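# Move wooden block from bench onto cart floor

## Task

Pick the wooden block up from the bench and lay it flat on the floor of the cart, at the end with the handle, next to the profiles. The drop flap must stay open, and anything already achieved must still hold at the finish. Finish with both grippers empty and clear of the cart, the robot touching nothing, and the robot upright, neither fallen nor tilted.

## Robot and tools

ROBOT. A Rainbow Robotics RB-Y1 in a physics simulator. It has a differential base (two drive wheels, two rear casters, no sideways motion), a folding torso (squat, shift, pitch, yaw), a head (pan, tilt) and two 7-joint arms, each ending in a parallel gripper with a wrist camera whose case sticks out sideways and can strike things. The base is 0.58 m wide, reaches 0.10 m in front of the wheel axle and 0.57 m behind it, and sweeps a 0.58 m radius when spinning in place. Cameras: head_camera, left_wrist_camera, right_wrist_camera.

FRAMES. All positions are in metres. Base frame: origin on the floor midway between the drive wheels, x forward, y left, z up. The chest, left_hand and right_hand lines are in this frame; a hand point is midway between its finger pads, with the fingers pointing along the hand's -z and closing along its x. Printed hand positions can be off, more so at long reach or under load. base_odometry is in the frame the base had at the start, built only from wheel turns (slip looks like travel); heading in rad, left positive, -3.142 to 3.142.

move. One action per call; the optional cameras list and blocking flag are not part of it. An action holds base and/or joints (plus optional min_time_s or contact_limits), or target (optionally with min_time_s), or contact_limits by itself. Its motions begin together.
- base: a single velocity command {"x_m_s", "turn_rad_s", "for_s"}, relative to where the robot is, not a pose. x_m_s is forward speed, 0 or 0.005 to 0.4 m/s in magnitude (negative reverses); turn_rad_s is leftward turn rate, 0 or 0.02 to 1.509 rad/s in magnitude; for_s is 0.1 to 5 s. Omitted speeds are 0. Acceleration is 0.4 m/s2 (turning 0.5 rad/s2), so travel is about speed times for_s and the base coasts up to 1 s (turns 3.1 s) afterward. If |x_m_s| + 0.27*|turn_rad_s| exceeds 0.4, both are scaled down together.
- joints: a dict of absolute targets keyed by joint name, in rad (grippers in m of pad opening, 0 to 0.1). Ranges and signs: torso_squat_rad 0 to 1.2 (larger lowers chest); torso_shift_rad -0.3 to 0.6 (positive pushes hips forward); torso_pitch_rad -0.2 to 1.4 (positive leans forward); torso_yaw_rad -1.5 to 1.5 (positive left; raise both arms out 0.2 rad or more first). Also squat+shift <= 1.52, squat-shift+pitch <= 1.57, shift+0.5pitch-0.4squat <= 0.7, shift+0.3pitch-0.5squat <= 0.39, else the torso stops partway. Arms: shoulder_pitch -2.356 to 2.356 (negative swings forward/up); left_shoulder_roll 0 to 3.141 and right_shoulder_roll -3.141 to 0 (away from body); shoulder_yaw -2.094 to 2.094; elbow -2.617 to 0.01 (negative bends); forearm_roll -3.141 to 3.141; wrist_pitch -1.57 to 1.919; hand_roll -2.705 to 2.705. head_pan_rad -0.523 to 0.523 (left positive), head_tilt_rad -0.35 to 1.57 (down positive). Top speeds: arms 1 rad/s (distal three 1.5), torso squat/pitch 0.3, shift 0.15, yaw 0.6, grippers 0.08 m/s.
- target: one hand's absolute pose: side "left" or "right", x, y, z in base-frame metres (-3 to 3), quat_wxyz in the form the hand lines print. It becomes seven joint angles, so the hand follows an arc; break long moves into short steps. Status: "reached" (within 10 mm and 2 degrees), "short" with the miss, or "refused" with a reason. Refused while another move is running.
- min_time_s: 0.1 to 8 s, the shortest duration for arm, head and torso motions.
- contact_limits: gripper current cap per gripper, 200 to 672.5 mA, lasting until changed; default 672.5.
- cameras: list of names, ["all"] or omitted for all, [] for none. blocking: true/omitted waits until everything rests; false returns in about 0.5 s.

OTHER TOOLS. wait(seconds 0 to 10, cameras). stop(cameras) brakes all running motions. zoom_image(camera, region [x0,y0,x1,y1] in pixels, top-left origin, at most 504x504). read_manual(section "licences"). finished_scene(scene) ends the scene irreversibly; only call it once the goal holds.

RESULTS. "pictures" lists the image order. "move" is "done" or the worst status. Words: done, off_target (rested away from target, may still press), short, refused, not_followed (collision check withheld an arm), contact_stop (torso only), time_out, limit_stop_at_<name> (body guard or limit), torque_fault (whole robot frozen 10 s), limit_stop_at_motor_heat. on_its_own reports unrequested behaviour. A refusal or unrequested stop cancels the rest of that reply's move/wait/finished_scene calls. Also shown: wheel_motors_off, lidar_m (12 sectors of 30 degrees, first straight ahead, counter-clockwise, "-" nothing, seen only at 0.23 m height), motor_effort in percent with peak in brackets (positive drives forward; a wheel at rest pushing above ~30 suggests contact), joint and external torques, wrist force/torque (biased, uncalibrated), motor temperatures.

GRASPING. Close to at least 0.005 m under the object's width; off_target while holding is normal. Arm rating is 3 kg.

AVOID. Dropping the block or releasing it while it moves; arms or grippers pressing or striking each other (closing a gripper on the other hand's fingers counts); driving into furniture (wheels keep pushing, motors may cut out); catching the upper body under an edge; heavy load held far forward or sudden stops after driving forward (tipping); torque faults and overheated motors from stretched or pushing arms. The simulation keeps running while you think.

Each tool is called after ">>>" by a JSON object that holds its "method" and its "body", one argument or row to a line.

## Session

>>> {"method": "move", "body": {
  "joints": {"head_tilt_rad":0.6,"head_pan_rad":0.0},
  "cameras": ["head_camera"]
}}

>>> {"method": "move", "body": {
  "joints": {"head_tilt_rad":0.6,"head_pan_rad":0.52},
  "cameras": ["head_camera"]
}}

Scene clock: 0.73 s.
Joint torques (N m): left_arm=[-1.64 -0.77 0.84 -0.52 -0.09 -0.68 -0.02] | right_arm=[-3.11 -0.55 -0.62 -1.35 -0.12 -0.56 -0.01]
External joint torques (N m): left_arm=[-0.25 -0.91 0.83 0.04 -0.09 -0.25 -0.01] | right_arm=[0.49 0.56 -0.58 0.28 -0.18 0.04 -0.03]
Motor temperatures (°C): left_arm=[30 28 31 35 34 32 37] | right_arm=[34 30 32 30 35 36 34]
Wrist force (N): left_arm=[0.0 1.6 -7.3] | right_arm=[-2.7 1.1 -4.7]
Wrist torque (N m): left_arm=[-0.31 0.17 0.08] | right_arm=[-0.11 -0.12 -0.10]
Wrist force, peak (N): left_arm=[0.1 1.7 -7.8] | right_arm=[-2.9 0.8 -5.4]
move: done
base_odometry: x=+0.000 y=+0.000 heading=+0.000
lidar_m: 0.74 1.02 1.57 4.57 1.52 1.07 1.02 1.08 1.44 3.61 1.11 0.79
base_status: not commanded
joint_positions: torso_squat_rad=+0.350 torso_shift_rad=+0.000 torso_pitch_rad=+0.000 torso_yaw_rad=+0.000 left_shoulder_pitch_rad=+0.037 left_shoulder_roll_rad=+0.004 left_shoulder_yaw_rad=-0.043 left_elbow_rad=-0.196 left_forearm_roll_rad=-0.014 left_wrist_pitch_rad=+0.002 left_hand_roll_rad=+0.027 left_gripper_m=+0.099 right_shoulder_pitch_rad=-0.040 right_shoulder_roll_rad=-0.021 right_shoulder_yaw_rad=-0.018 right_elbow_rad=-0.235 right_forearm_roll_rad=+0.049 right_wrist_pitch_rad=-0.014 right_hand_roll_rad=+0.035 right_gripper_m=+0.099 head_pan_rad=+0.000 head_tilt_rad=+0.600
joint_status: all done
wheel_motors_off: 0
motor_effort: left_wheel=+0(1) right_wheel=+1(2)
chest: x=-0.2280 y=+0.0001 z=+1.2475 quat_wxyz=(+1.000, +0.000, +0.000, +0.000) (m; base frame)
left_hand: x=-0.1598 y=+0.2200 z=+0.5653 quat_wxyz=(+0.997, +0.000, -0.079, -0.009) (m; base frame)
right_hand: x=-0.0823 y=-0.2360 z=+0.5770 quat_wxyz=(+0.989, -0.016, -0.142, +0.041) (m; base frame)
pictures: head_camera
camera_calibration:
head_camera: T_world_to_cam=[[0.00184585, -0.999504, -0.031436, 0.0450956], [-0.516616, 0.025963, -0.855823, 1.184], [0.856215, 0.0178201, -0.516312, 0.868925], [0, 0, 0, 1]] pos_world=[-0.132398, -0.00115112, 1.46335]

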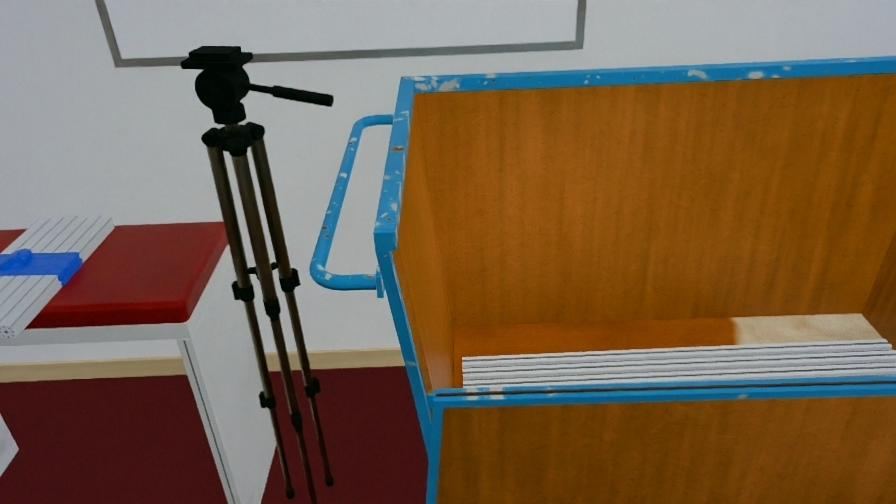

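Scene clock: 1.73 s.
Joint torques (N m): left_arm=[-1.44 -0.81 0.82 -0.47 -0.06 -0.65 -0.05] | right_arm=[-3.42 -0.39 -0.65 -1.47 0.04 -0.64 -0.01]
External joint torques (N m): left_arm=[-0.06 -0.95 0.81 0.09 -0.07 -0.22 -0.04] | right_arm=[0.18 0.73 -0.61 0.16 -0.02 -0.04 -0.03]
Motor temperatures (°C): left_arm=[30 28 31 35 34 32 37] | right_arm=[34 30 32 30 35 36 34]
Wrist force (N): left_arm=[-0.5 1.2 -8.0] | right_arm=[-2.2 1.4 -4.7]
Wrist torque (N m): left_arm=[-0.29 0.07 0.09] | right_arm=[-0.11 -0.06 -0.07]
Wrist force, peak (N): left_arm=[-0.7 1.3 -8.3] | right_arm=[-2.9 1.1 -5.3]
move: done
base_odometry: x=+0.000 y=+0.000 heading=+0.000
lidar_m: 0.74 1.04 1.56 4.56 1.52 1.07 1.02 1.07 1.43 3.60 1.09 0.77
base_status: not commanded
joint_positions: torso_squat_rad=+0.350 torso_shift_rad=+0.000 torso_pitch_rad=+0.000 torso_yaw_rad=+0.000 left_shoulder_pitch_rad=+0.037 left_shoulder_roll_rad=+0.004 left_shoulder_yaw_rad=-0.043 left_elbow_rad=-0.196 left_forearm_roll_rad=-0.014 left_wrist_pitch_rad=+0.002 left_hand_roll_rad=+0.027 left_gripper_m=+0.099 right_shoulder_pitch_rad=-0.040 right_shoulder_roll_rad=-0.021 right_shoulder_yaw_rad=-0.018 right_elbow_rad=-0.235 right_forearm_roll_rad=+0.049 right_wrist_pitch_rad=-0.014 right_hand_roll_rad=+0.035 right_gripper_m=+0.099 head_pan_rad=+0.520 head_tilt_rad=+0.600
joint_status: all done
wheel_motors_off: 0
motor_effort: left_wheel=+0(1) right_wheel=-1(2)
chest: x=-0.2280 y=+0.0001 z=+1.2475 quat_wxyz=(+1.000, +0.000, +0.000, +0.000) (m; base frame)
left_hand: x=-0.1598 y=+0.2200 z=+0.5653 quat_wxyz=(+0.997, +0.000, -0.079, -0.009) (m; base frame)
right_hand: x=-0.0823 y=-0.2360 z=+0.5770 quat_wxyz=(+0.989, -0.016, -0.142, +0.041) (m; base frame)
pictures: head_camera
camera_calibration:
head_camera: T_world_to_cam=[[0.498239, -0.866471, -0.0314037, 0.147225], [-0.461294, -0.234238, -0.855769, 1.1954], [0.734143, 0.440864, -0.516404, 0.843792], [0, 0, 0, 1]] pos_world=[-0.141388, 0.0355767, 1.46335]

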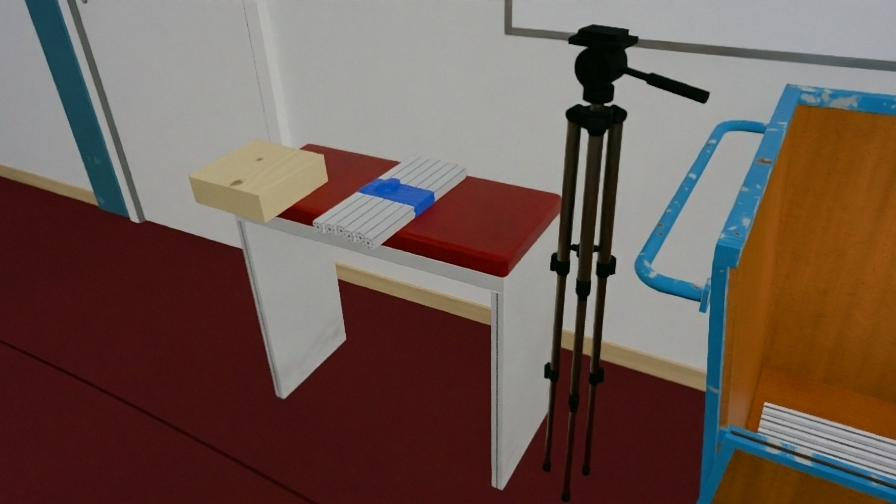

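>>> {"method": "move", "body": {
  "base": {"turn_rad_s":0.6,"for_s":2.6},
  "joints": {"head_tilt_rad":0.7,"head_pan_rad":0},
  "cameras": []
}}

>>> {"method": "move", "body": {
  "base": {"x_m_s":0.4,"for_s":2.89},
  "joints": {"torso_squat_rad":0.8,"torso_pitch_rad":0.4,"right_shoulder_pitch_rad":0.6,"right_elbow_rad":-1.6,"left_shoulder_pitch_rad":0.6,"left_elbow_rad":-1.5,"right_shoulder_roll_rad":-0.2,"left_shoulder_roll_rad":0.4},
  "cameras": []
}}

>>> {"method": "move", "body": {
  "base": {"turn_rad_s":-0.6,"for_s":2.4},
  "cameras": ["head_camera"]
}}

Scene clock: 16.20 s.
Joint torques (N m): left_arm=[-2.08 -0.63 0.6 -0.47 0 -0.61 0.05] | right_arm=[-3.56 -0.54 -0.75 -1.39 0.05 -0.59 -0.11]
External joint torques (N m): left_arm=[-0.7 -0.79 0.59 0.08 -0.01 -0.18 0.06] | right_arm=[0.04 0.57 -0.71 0.24 -0.02 0.01 -0.12]
Motor temperatures (°C): left_arm=[30 28 31 35 34 32 37] | right_arm=[34 30 32 30 35 36 34]
Wrist force (N): left_arm=[0.3 1.2 -7.8] | right_arm=[-2.5 1.0 -5.1]
Wrist torque (N m): left_arm=[-0.30 0.22 0.10] | right_arm=[-0.08 -0.09 -0.07]
Wrist force, peak (N): left_arm=[0.3 1.5 -8.5] | right_arm=[-2.9 1.1 -5.5]
move: done
base_odometry: x=+0.000 y=+0.000 heading=+1.559
lidar_m: 4.58 1.51 1.06 1.01 1.05 1.42 3.59 1.12 0.80 0.76 1.03 1.56
base_status: done (sent for 2.6 of 2.6 s)
joint_positions: torso_squat_rad=+0.350 torso_shift_rad=+0.000 torso_pitch_rad=+0.000 torso_yaw_rad=+0.000 left_shoulder_pitch_rad=+0.037 left_shoulder_roll_rad=+0.004 left_shoulder_yaw_rad=-0.043 left_elbow_rad=-0.196 left_forearm_roll_rad=-0.014 left_wrist_pitch_rad=+0.002 left_hand_roll_rad=+0.027 left_gripper_m=+0.099 right_shoulder_pitch_rad=-0.040 right_shoulder_roll_rad=-0.021 right_shoulder_yaw_rad=-0.018 right_elbow_rad=-0.235 right_forearm_roll_rad=+0.049 right_wrist_pitch_rad=-0.014 right_hand_roll_rad=+0.035 right_gripper_m=+0.099 head_pan_rad=+0.000 head_tilt_rad=+0.700
joint_status: all done
wheel_motors_off: 0
motor_effort: left_wheel=+6(34) right_wheel=+20(52)
chest: x=-0.2280 y=+0.0001 z=+1.2475 quat_wxyz=(+1.000, +0.000, +0.000, +0.000) (m; base frame)
left_hand: x=-0.1598 y=+0.2200 z=+0.5653 quat_wxyz=(+0.997, +0.000, -0.079, -0.009) (m; base frame)
right_hand: x=-0.0823 y=-0.2360 z=+0.5770 quat_wxyz=(+0.989, -0.016, -0.142, +0.041) (m; base frame)
pictures: none
No camera images: "cameras" was empty.

Scene clock: 20.50 s.
Joint torques (N m): left_arm=[9.68 5.02 4.7 -3.17 -0.08 -1.21 -0.11] | right_arm=[10.12 -5.47 -3.55 -4.89 0.04 -1.16 -0.11]
External joint torques (N m): left_arm=[-0.63 -1.65 0.86 0.31 -0.12 -0.29 -0.09] | right_arm=[0.51 -0.55 -0.2 -0.1 -0.07 -0.04 -0.14]
Motor temperatures (°C): left_arm=[30 28 31 35 34 32 37] | right_arm=[34 30 32 30 35 36 34]
Wrist force (N): left_arm=[-2.1 -0.9 -6.8] | right_arm=[-4.3 2.6 -3.9]
Wrist torque (N m): left_arm=[-0.18 -0.01 0.13] | right_arm=[-0.22 -0.18 -0.08]
Wrist force, peak (N): left_arm=[-1.0 0.9 -8.4] | right_arm=[-4.5 3.2 -4.3]
move: done
base_odometry: x=+0.012 y=+1.160 heading=+1.561
lidar_m: 4.44 1.57 1.12 1.05 1.09 1.48 3.78 1.31 1.08 0.91 1.54 2.04
base_status: done (sent for 2.9 of 2.9 s)
joint_positions: torso_squat_rad=+0.800 torso_shift_rad=+0.000 torso_pitch_rad=+0.400 torso_yaw_rad=+0.000 left_shoulder_pitch_rad=+0.600 left_shoulder_roll_rad=+0.400 left_shoulder_yaw_rad=-0.043 left_elbow_rad=-1.500 left_forearm_roll_rad=-0.014 left_wrist_pitch_rad=+0.002 left_hand_roll_rad=+0.027 left_gripper_m=+0.099 right_shoulder_pitch_rad=+0.600 right_shoulder_roll_rad=-0.200 right_shoulder_yaw_rad=-0.018 right_elbow_rad=-1.600 right_forearm_roll_rad=+0.049 right_wrist_pitch_rad=-0.014 right_hand_roll_rad=+0.035 right_gripper_m=+0.099 head_pan_rad=+0.000 head_tilt_rad=+0.700
joint_status: all done
wheel_motors_off: 0
motor_effort: left_wheel=+16(48) right_wheel=-13(43)
chest: x=-0.1075 y=+0.0001 z=+1.0532 quat_wxyz=(+0.980, +0.000, +0.199, +0.000) (m; base frame)
left_hand: x=-0.0742 y=+0.4114 z=+0.5399 quat_wxyz=(+0.955, +0.124, -0.237, -0.129) (m; base frame)
right_hand: x=-0.0306 y=-0.3694 z=+0.5543 quat_wxyz=(+0.941, -0.134, -0.302, +0.079) (m; base frame)
pictures: none
No camera images: "cameras" was empty.

Scene clock: 24.43 s.
Joint torques (N m): left_arm=[9.54 5.22 4.35 -3.23 0.02 -1.11 -0.07] | right_arm=[10.55 -5.27 -3.54 -4.84 0.05 -1.13 -0.09]
External joint torques (N m): left_arm=[-0.78 -1.44 0.51 0.25 -0.02 -0.19 -0.05] | right_arm=[0.94 -0.35 -0.19 -0.05 -0.06 -0.01 -0.12]
Motor temperatures (°C): left_arm=[30 28 31 35 34 32 37] | right_arm=[34 30 32 30 35 36 34]
Wrist force (N): left_arm=[-1.3 -0.6 -6.6] | right_arm=[-4.2 2.9 -3.5]
Wrist torque (N m): left_arm=[-0.20 0.10 0.12] | right_arm=[-0.23 -0.18 -0.13]
Wrist force, peak (N): left_arm=[-2.1 -0.8 -7.7] | right_arm=[-5.1 2.9 -3.8]
move: done
base_odometry: x=+0.012 y=+1.160 heading=+0.121
lidar_m: 0.88 1.56 2.36 3.13 1.39 1.08 1.06 1.16 1.71 2.09 1.22 1.05
base_status: done (sent for 2.4 of 2.4 s)
joint_positions: torso_squat_rad=+0.800 torso_shift_rad=+0.000 torso_pitch_rad=+0.400 torso_yaw_rad=+0.000 left_shoulder_pitch_rad=+0.600 left_shoulder_roll_rad=+0.400 left_shoulder_yaw_rad=-0.043 left_elbow_rad=-1.500 left_forearm_roll_rad=-0.014 left_wrist_pitch_rad=+0.002 left_hand_roll_rad=+0.027 left_gripper_m=+0.099 right_shoulder_pitch_rad=+0.600 right_shoulder_roll_rad=-0.200 right_shoulder_yaw_rad=-0.018 right_elbow_rad=-1.600 right_forearm_roll_rad=+0.049 right_wrist_pitch_rad=-0.014 right_hand_roll_rad=+0.035 right_gripper_m=+0.099 head_pan_rad=+0.000 head_tilt_rad=+0.700
joint_status: not commanded
wheel_motors_off: 0
motor_effort: left_wheel=+20(41) right_wheel=+1(46)
chest: x=-0.1075 y=+0.0001 z=+1.0532 quat_wxyz=(+0.980, +0.000, +0.199, +0.000) (m; base frame)
left_hand: x=-0.0742 y=+0.4114 z=+0.5399 quat_wxyz=(+0.955, +0.124, -0.237, -0.129) (m; base frame)
right_hand: x=-0.0306 y=-0.3694 z=+0.5543 quat_wxyz=(+0.941, -0.134, -0.302, +0.079) (m; base frame)
pictures: head_camera
camera_calibration:
head_camera: T_world_to_cam=[[-0.0135407, -0.999502, -0.0285197, 0.034039], [-0.863728, 0.026062, -0.503285, 0.662109], [0.503777, 0.0178184, -0.86365, 1.01114], [0, 0, 0, 1]] pos_world=[0.0629532, -0.00125082, 1.20747]

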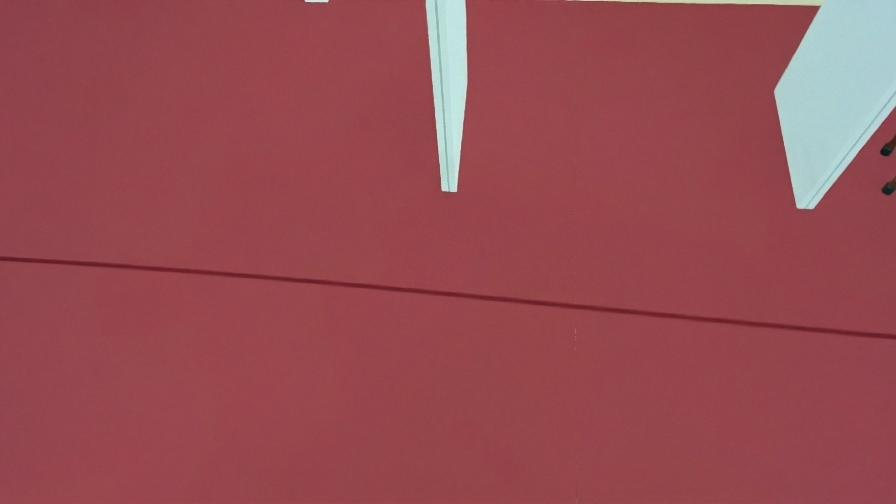

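>>> {"method": "move", "body": {
  "base": {"x_m_s":0.3,"for_s":0.8},
  "joints": {"head_tilt_rad":0.5},
  "cameras": ["head_camera"]
}}

Scene clock: 28.67 s.
Joint torques (N m): left_arm=[9.59 5 4.69 -3.27 -0.05 -1.15 -0.07] | right_arm=[10.16 -5.54 -3.47 -4.81 0.04 -1.2 0]
External joint torques (N m): left_arm=[-0.72 -1.67 0.84 0.21 -0.09 -0.23 -0.05] | right_arm=[0.55 -0.62 -0.12 -0.02 -0.07 -0.09 -0.02]
Motor temperatures (°C): left_arm=[30 28 31 35 34 32 37] | right_arm=[34 30 32 30 35 36 34]
Wrist force (N): left_arm=[-2.4 -0.4 -6.7] | right_arm=[-4.5 2.8 -4.0]
Wrist torque (N m): left_arm=[-0.20 -0.02 0.07] | right_arm=[-0.21 -0.22 -0.11]
Wrist force, peak (N): left_arm=[-2.4 -0.4 -7.7] | right_arm=[-4.9 2.8 -4.2]
move: done
base_odometry: x=+0.251 y=+1.189 heading=+0.121
lidar_m: 0.65 1.29 1.90 3.86 1.71 1.33 1.29 1.41 2.05 1.40 0.90 0.98
base_status: done (sent for 0.8 of 0.8 s)
joint_positions: torso_squat_rad=+0.800 torso_shift_rad=+0.000 torso_pitch_rad=+0.400 torso_yaw_rad=+0.000 left_shoulder_pitch_rad=+0.600 left_shoulder_roll_rad=+0.400 left_shoulder_yaw_rad=-0.043 left_elbow_rad=-1.500 left_forearm_roll_rad=-0.014 left_wrist_pitch_rad=+0.002 left_hand_roll_rad=+0.027 left_gripper_m=+0.099 right_shoulder_pitch_rad=+0.600 right_shoulder_roll_rad=-0.200 right_shoulder_yaw_rad=-0.018 right_elbow_rad=-1.600 right_forearm_roll_rad=+0.049 right_wrist_pitch_rad=-0.014 right_hand_roll_rad=+0.035 right_gripper_m=+0.099 head_pan_rad=+0.000 head_tilt_rad=+0.500
joint_status: all done
wheel_motors_off: 0
motor_effort: left_wheel=-9(49) right_wheel=+8(41)
chest: x=-0.1074 y=+0.0001 z=+1.0532 quat_wxyz=(+0.980, +0.000, +0.199, +0.000) (m; base frame)
left_hand: x=-0.0741 y=+0.4114 z=+0.5399 quat_wxyz=(+0.955, +0.124, -0.237, -0.129) (m; base frame)
right_hand: x=-0.0306 y=-0.3694 z=+0.5543 quat_wxyz=(+0.941, -0.134, -0.302, +0.079) (m; base frame)
pictures: head_camera
camera_calibration:
head_camera: T_world_to_cam=[[-0.0076085, -0.999502, -0.0306398, 0.0366982], [-0.746574, 0.0260624, -0.664792, 0.86166], [0.665259, 0.0178168, -0.7464, 0.868497], [0, 0, 0, 1]] pos_world=[0.0657963, -0.00125081, 1.22219]

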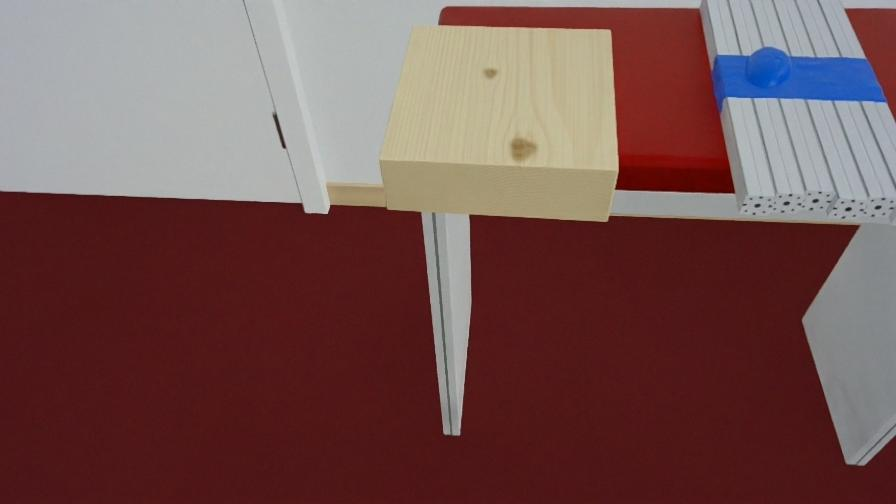

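>>> {"method": "move", "body": {
  "base": {"turn_rad_s":-0.2,"for_s":0.54},
  "cameras": []
}}

>>> {"method": "move", "body": {
  "base": {"x_m_s":0.15,"for_s":0.83},
  "joints": {"head_tilt_rad":0.65},
  "cameras": []
}}

>>> {"method": "move", "body": {
  "target": {"side":"right","x":0.31,"y":0.015,"z":0.768,"quat_wxyz":[0.7071,0,-0.7071,0]},
  "cameras": ["head_camera","right_wrist_camera"]
}}

Scene clock: 33.47 s.
Joint torques (N m): left_arm=[9.58 5.02 4.65 -3.35 -0.05 -1.31 -0.06] | right_arm=[10 -5.28 -3.6 -4.95 -0.08 -1.05 -0.12]
External joint torques (N m): left_arm=[-0.73 -1.64 0.81 0.14 -0.09 -0.4 -0.05] | right_arm=[0.39 -0.36 -0.25 -0.16 -0.19 0.07 -0.15]
Motor temperatures (°C): left_arm=[30 28 31 35 34 32 37] | right_arm=[34 30 32 30 35 36 34]
Wrist force (N): left_arm=[-2.5 -0.1 -6.8] | right_arm=[-4.3 2.9 -3.5]
Wrist torque (N m): left_arm=[-0.22 0.02 0.09] | right_arm=[-0.24 -0.19 -0.10]
Wrist force, peak (N): left_arm=[-2.2 -0.4 -7.7] | right_arm=[-4.9 2.6 -4.5]
move: done
base_odometry: x=+0.251 y=+1.189 heading=+0.015
lidar_m: 0.64 1.30 1.75 4.41 1.88 1.36 1.31 1.36 1.85 2.00 1.06 0.88
base_status: done (sent for 0.53 of 0.53 s)
joint_positions: torso_squat_rad=+0.800 torso_shift_rad=+0.000 torso_pitch_rad=+0.400 torso_yaw_rad=+0.000 left_shoulder_pitch_rad=+0.600 left_shoulder_roll_rad=+0.400 left_shoulder_yaw_rad=-0.043 left_elbow_rad=-1.500 left_forearm_roll_rad=-0.014 left_wrist_pitch_rad=+0.002 left_hand_roll_rad=+0.027 left_gripper_m=+0.099 right_shoulder_pitch_rad=+0.600 right_shoulder_roll_rad=-0.200 right_shoulder_yaw_rad=-0.018 right_elbow_rad=-1.600 right_forearm_roll_rad=+0.049 right_wrist_pitch_rad=-0.014 right_hand_roll_rad=+0.035 right_gripper_m=+0.099 head_pan_rad=+0.000 head_tilt_rad=+0.500
joint_status: not commanded
wheel_motors_off: 0
motor_effort: left_wheel=-1(44) right_wheel=-22(48)
chest: x=-0.1075 y=+0.0001 z=+1.0532 quat_wxyz=(+0.980, +0.000, +0.199, +0.000) (m; base frame)
left_hand: x=-0.0742 y=+0.4114 z=+0.5399 quat_wxyz=(+0.955, +0.124, -0.237, -0.129) (m; base frame)
right_hand: x=-0.0306 y=-0.3694 z=+0.5543 quat_wxyz=(+0.941, -0.134, -0.302, +0.079) (m; base frame)
pictures: none
No camera images: "cameras" was empty.

Scene clock: 35.03 s.
Joint torques (N m): left_arm=[9.71 5.21 4.46 -3.56 0.03 -1.12 -0.05] | right_arm=[10.24 -5.34 -3.36 -4.79 0.01 -1.02 -0.03]
External joint torques (N m): left_arm=[-0.6 -1.46 0.61 -0.08 -0.01 -0.21 -0.03] | right_arm=[0.63 -0.42 -0.01 0 -0.1 0.1 -0.05]
Motor temperatures (°C): left_arm=[30 28 31 35 34 32 37] | right_arm=[34 30 32 30 35 36 34]
Wrist force (N): left_arm=[-2.1 0.0 -6.6] | right_arm=[-4.1 2.5 -3.8]
Wrist torque (N m): left_arm=[-0.23 0.04 0.10] | right_arm=[-0.19 -0.18 -0.11]
Wrist force, peak (N): left_arm=[-1.8 -0.5 -7.5] | right_arm=[-4.7 2.4 -4.1]
move: done
base_odometry: x=+0.376 y=+1.190 heading=+0.014
lidar_m: 0.52 1.17 1.56 4.12 2.08 1.49 1.42 1.48 2.02 1.49 0.81 0.85
base_status: done (sent for 0.83 of 0.83 s)
joint_positions: torso_squat_rad=+0.800 torso_shift_rad=+0.000 torso_pitch_rad=+0.400 torso_yaw_rad=+0.000 left_shoulder_pitch_rad=+0.600 left_shoulder_roll_rad=+0.400 left_shoulder_yaw_rad=-0.043 left_elbow_rad=-1.500 left_forearm_roll_rad=-0.014 left_wrist_pitch_rad=+0.002 left_hand_roll_rad=+0.027 left_gripper_m=+0.099 right_shoulder_pitch_rad=+0.600 right_shoulder_roll_rad=-0.200 right_shoulder_yaw_rad=-0.018 right_elbow_rad=-1.600 right_forearm_roll_rad=+0.049 right_wrist_pitch_rad=-0.014 right_hand_roll_rad=+0.035 right_gripper_m=+0.099 head_pan_rad=+0.000 head_tilt_rad=+0.650
joint_status: all done
wheel_motors_off: 0
motor_effort: left_wheel=-11(33) right_wheel=+9(40)
chest: x=-0.1074 y=+0.0001 z=+1.0532 quat_wxyz=(+0.980, +0.000, +0.199, +0.000) (m; base frame)
left_hand: x=-0.0742 y=+0.4114 z=+0.5399 quat_wxyz=(+0.955, +0.124, -0.237, -0.129) (m; base frame)
right_hand: x=-0.0306 y=-0.3694 z=+0.5543 quat_wxyz=(+0.941, -0.134, -0.302, +0.079) (m; base frame)
pictures: none
No camera images: "cameras" was empty.

Scene clock: 36.77 s.
Joint torques (N m): left_arm=[9.76 5.18 4.4 -3.5 -0.03 -1.2 -0.01] | right_arm=[-7.72 7.38 -0.62 -8.87 1.83 -0.41 -0.23]
External joint torques (N m): left_arm=[-0.55 -1.48 0.55 -0.01 -0.07 -0.28 0] | right_arm=[0.24 0.47 -0.83 -0.05 0.21 0.08 -0.28]
Motor temperatures (°C): left_arm=[30 28 31 35 34 32 37] | right_arm=[34 30 32 30 35 36 34]
Wrist force (N): left_arm=[-2.5 -0.1 -7.0] | right_arm=[-7.2 0.6 1.4]
Wrist torque (N m): left_arm=[-0.22 -0.01 0.17] | right_arm=[-0.12 -0.39 -0.08]
Wrist force, peak (N): left_arm=[-2.1 -1.4 -7.4] | right_arm=[-7.6 0.5 1.2]
move: done
base_odometry: x=+0.376 y=+1.190 heading=+0.014
lidar_m: 0.52 1.17 1.56 4.13 2.07 1.50 1.42 1.49 2.02 1.48 0.80 0.86
base_status: not commanded
joint_positions: torso_squat_rad=+0.800 torso_shift_rad=+0.000 torso_pitch_rad=+0.400 torso_yaw_rad=+0.000 left_shoulder_pitch_rad=+0.600 left_shoulder_roll_rad=+0.400 left_shoulder_yaw_rad=-0.043 left_elbow_rad=-1.500 left_forearm_roll_rad=-0.014 left_wrist_pitch_rad=+0.002 left_hand_roll_rad=+0.027 left_gripper_m=+0.099 right_shoulder_pitch_rad=-0.428 right_shoulder_roll_rad=+0.000 right_shoulder_yaw_rad=+0.822 right_elbow_rad=-1.336 right_forearm_roll_rad=-1.411 right_wrist_pitch_rad=-0.982 right_hand_roll_rad=+1.317 right_gripper_m=+0.099 head_pan_rad=+0.000 head_tilt_rad=+0.650
joint_status: all done
wheel_motors_off: 0
motor_effort: left_wheel=-10(11) right_wheel=+10(13)
chest: x=-0.1075 y=+0.0001 z=+1.0532 quat_wxyz=(+0.980, +0.000, +0.199, +0.000) (m; base frame)
left_hand: x=-0.0742 y=+0.4114 z=+0.5399 quat_wxyz=(+0.955, +0.124, -0.237, -0.129) (m; base frame)
right_hand: x=+0.3099 y=+0.0150 z=+0.7680 quat_wxyz=(+0.707, +0.000, -0.707, +0.000) (m; base frame)
right_hand_status: reached (checked arc, planned for 1.4 s): 0 mm and 0.1 deg off.
pictures: head_camera, right_wrist_camera
camera_calibration:
head_camera: T_world_to_cam=[[-0.0120153, -0.999504, -0.0291085, 0.0347703], [-0.837498, 0.0259638, -0.545823, 0.714604], [0.546308, 0.0178201, -0.837395, 0.979251], [0, 0, 0, 1]] pos_world=[0.0639245, -0.00125112, 1.21108]
right_wrist_camera: T_world_to_cam=[[0.0261887, -0.0291784, -0.999231, 0.758503], [-0.507536, 0.860773, -0.0384372, 0.201016], [0.861232, 0.508153, 0.00773342, -0.208324], [0, 0, 0, 1]] pos_world=[0.261574, -0.045037, 0.767258]

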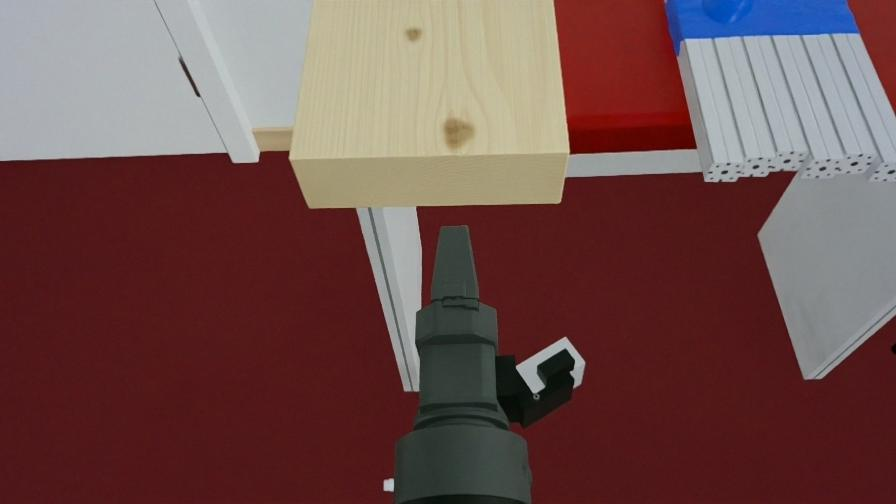

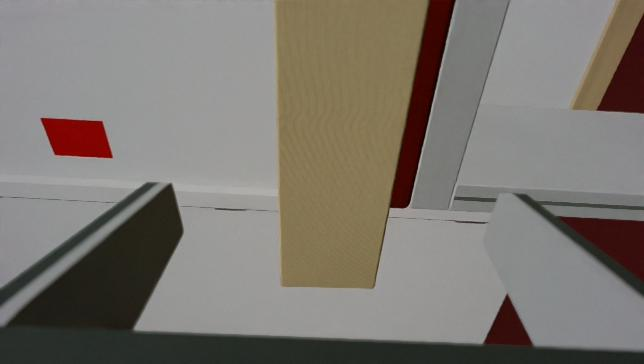

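>>> {"method": "move", "body": {
  "target": {"side":"right","x":0.365,"y":0.03,"z":0.764,"quat_wxyz":[0.7071,0,-0.7071,0]},
  "cameras": ["right_wrist_camera"]
}}

>>> {"method": "move", "body": {
  "target": {"side":"right","x":0.427,"y":0.03,"z":0.764,"quat_wxyz":[0.7071,0,-0.7071,0]},
  "cameras": ["head_camera","right_wrist_camera"],
  "min_time_s": 1.2
}}

Scene clock: 42.60 s.
Joint torques (N m): left_arm=[9.5 5.17 4.62 -3.53 -0.06 -1.29 0.05] | right_arm=[-12.06 6.66 -0.5 -8.41 1.74 -0.69 -0.04]
External joint torques (N m): left_arm=[-0.82 -1.49 0.78 -0.05 -0.1 -0.38 0.07] | right_arm=[-0.07 0.84 0.92 -0.27 0.09 -0.06 -0.09]
Motor temperatures (°C): left_arm=[30 28 31 35 34 32 37] | right_arm=[34 30 32 30 35 36 34]
Wrist force (N): left_arm=[-2.4 -0.6 -6.2] | right_arm=[-7.3 0.4 1.5]
Wrist torque (N m): left_arm=[-0.24 -0.06 0.12] | right_arm=[-0.08 -0.45 -0.12]
Wrist force, peak (N): left_arm=[-2.0 -0.5 -7.8] | right_arm=[-8.1 0.6 1.8]
move: done
base_odometry: x=+0.376 y=+1.190 heading=+0.014
lidar_m: 0.53 1.17 1.56 4.13 2.08 1.49 1.42 1.48 2.02 1.47 0.81 0.84
base_status: not commanded
joint_positions: torso_squat_rad=+0.800 torso_shift_rad=+0.000 torso_pitch_rad=+0.400 torso_yaw_rad=+0.000 left_shoulder_pitch_rad=+0.600 left_shoulder_roll_rad=+0.400 left_shoulder_yaw_rad=-0.043 left_elbow_rad=-1.500 left_forearm_roll_rad=-0.014 left_wrist_pitch_rad=+0.002 left_hand_roll_rad=+0.027 left_gripper_m=+0.099 right_shoulder_pitch_rad=-0.710 right_shoulder_roll_rad=+0.000 right_shoulder_yaw_rad=+0.876 right_elbow_rad=-1.085 right_forearm_roll_rad=-1.608 right_wrist_pitch_rad=-1.056 right_hand_roll_rad=+1.236 right_gripper_m=+0.099 head_pan_rad=+0.000 head_tilt_rad=+0.650
joint_status: all done
wheel_motors_off: 0
motor_effort: left_wheel=-10(11) right_wheel=+11(13)
chest: x=-0.1075 y=+0.0001 z=+1.0532 quat_wxyz=(+0.980, +0.000, +0.199, +0.000) (m; base frame)
left_hand: x=-0.0742 y=+0.4114 z=+0.5399 quat_wxyz=(+0.955, +0.124, -0.237, -0.129) (m; base frame)
right_hand: x=+0.3651 y=+0.0294 z=+0.7642 quat_wxyz=(+0.707, +0.000, -0.707, +0.001) (m; base frame)
right_hand_status: reached (checked arc, planned for 0.6 s): 1 mm and 0.1 deg off.
pictures: right_wrist_camera
camera_calibration:
right_wrist_camera: T_world_to_cam=[[0.0256338, -0.0299534, -0.999223, 0.753922], [-0.508248, 0.860335, -0.0388285, 0.21709], [0.860829, 0.508848, 0.00682986, -0.262262], [0, 0, 0, 1]] pos_world=[0.316773, -0.0307362, 0.763556]

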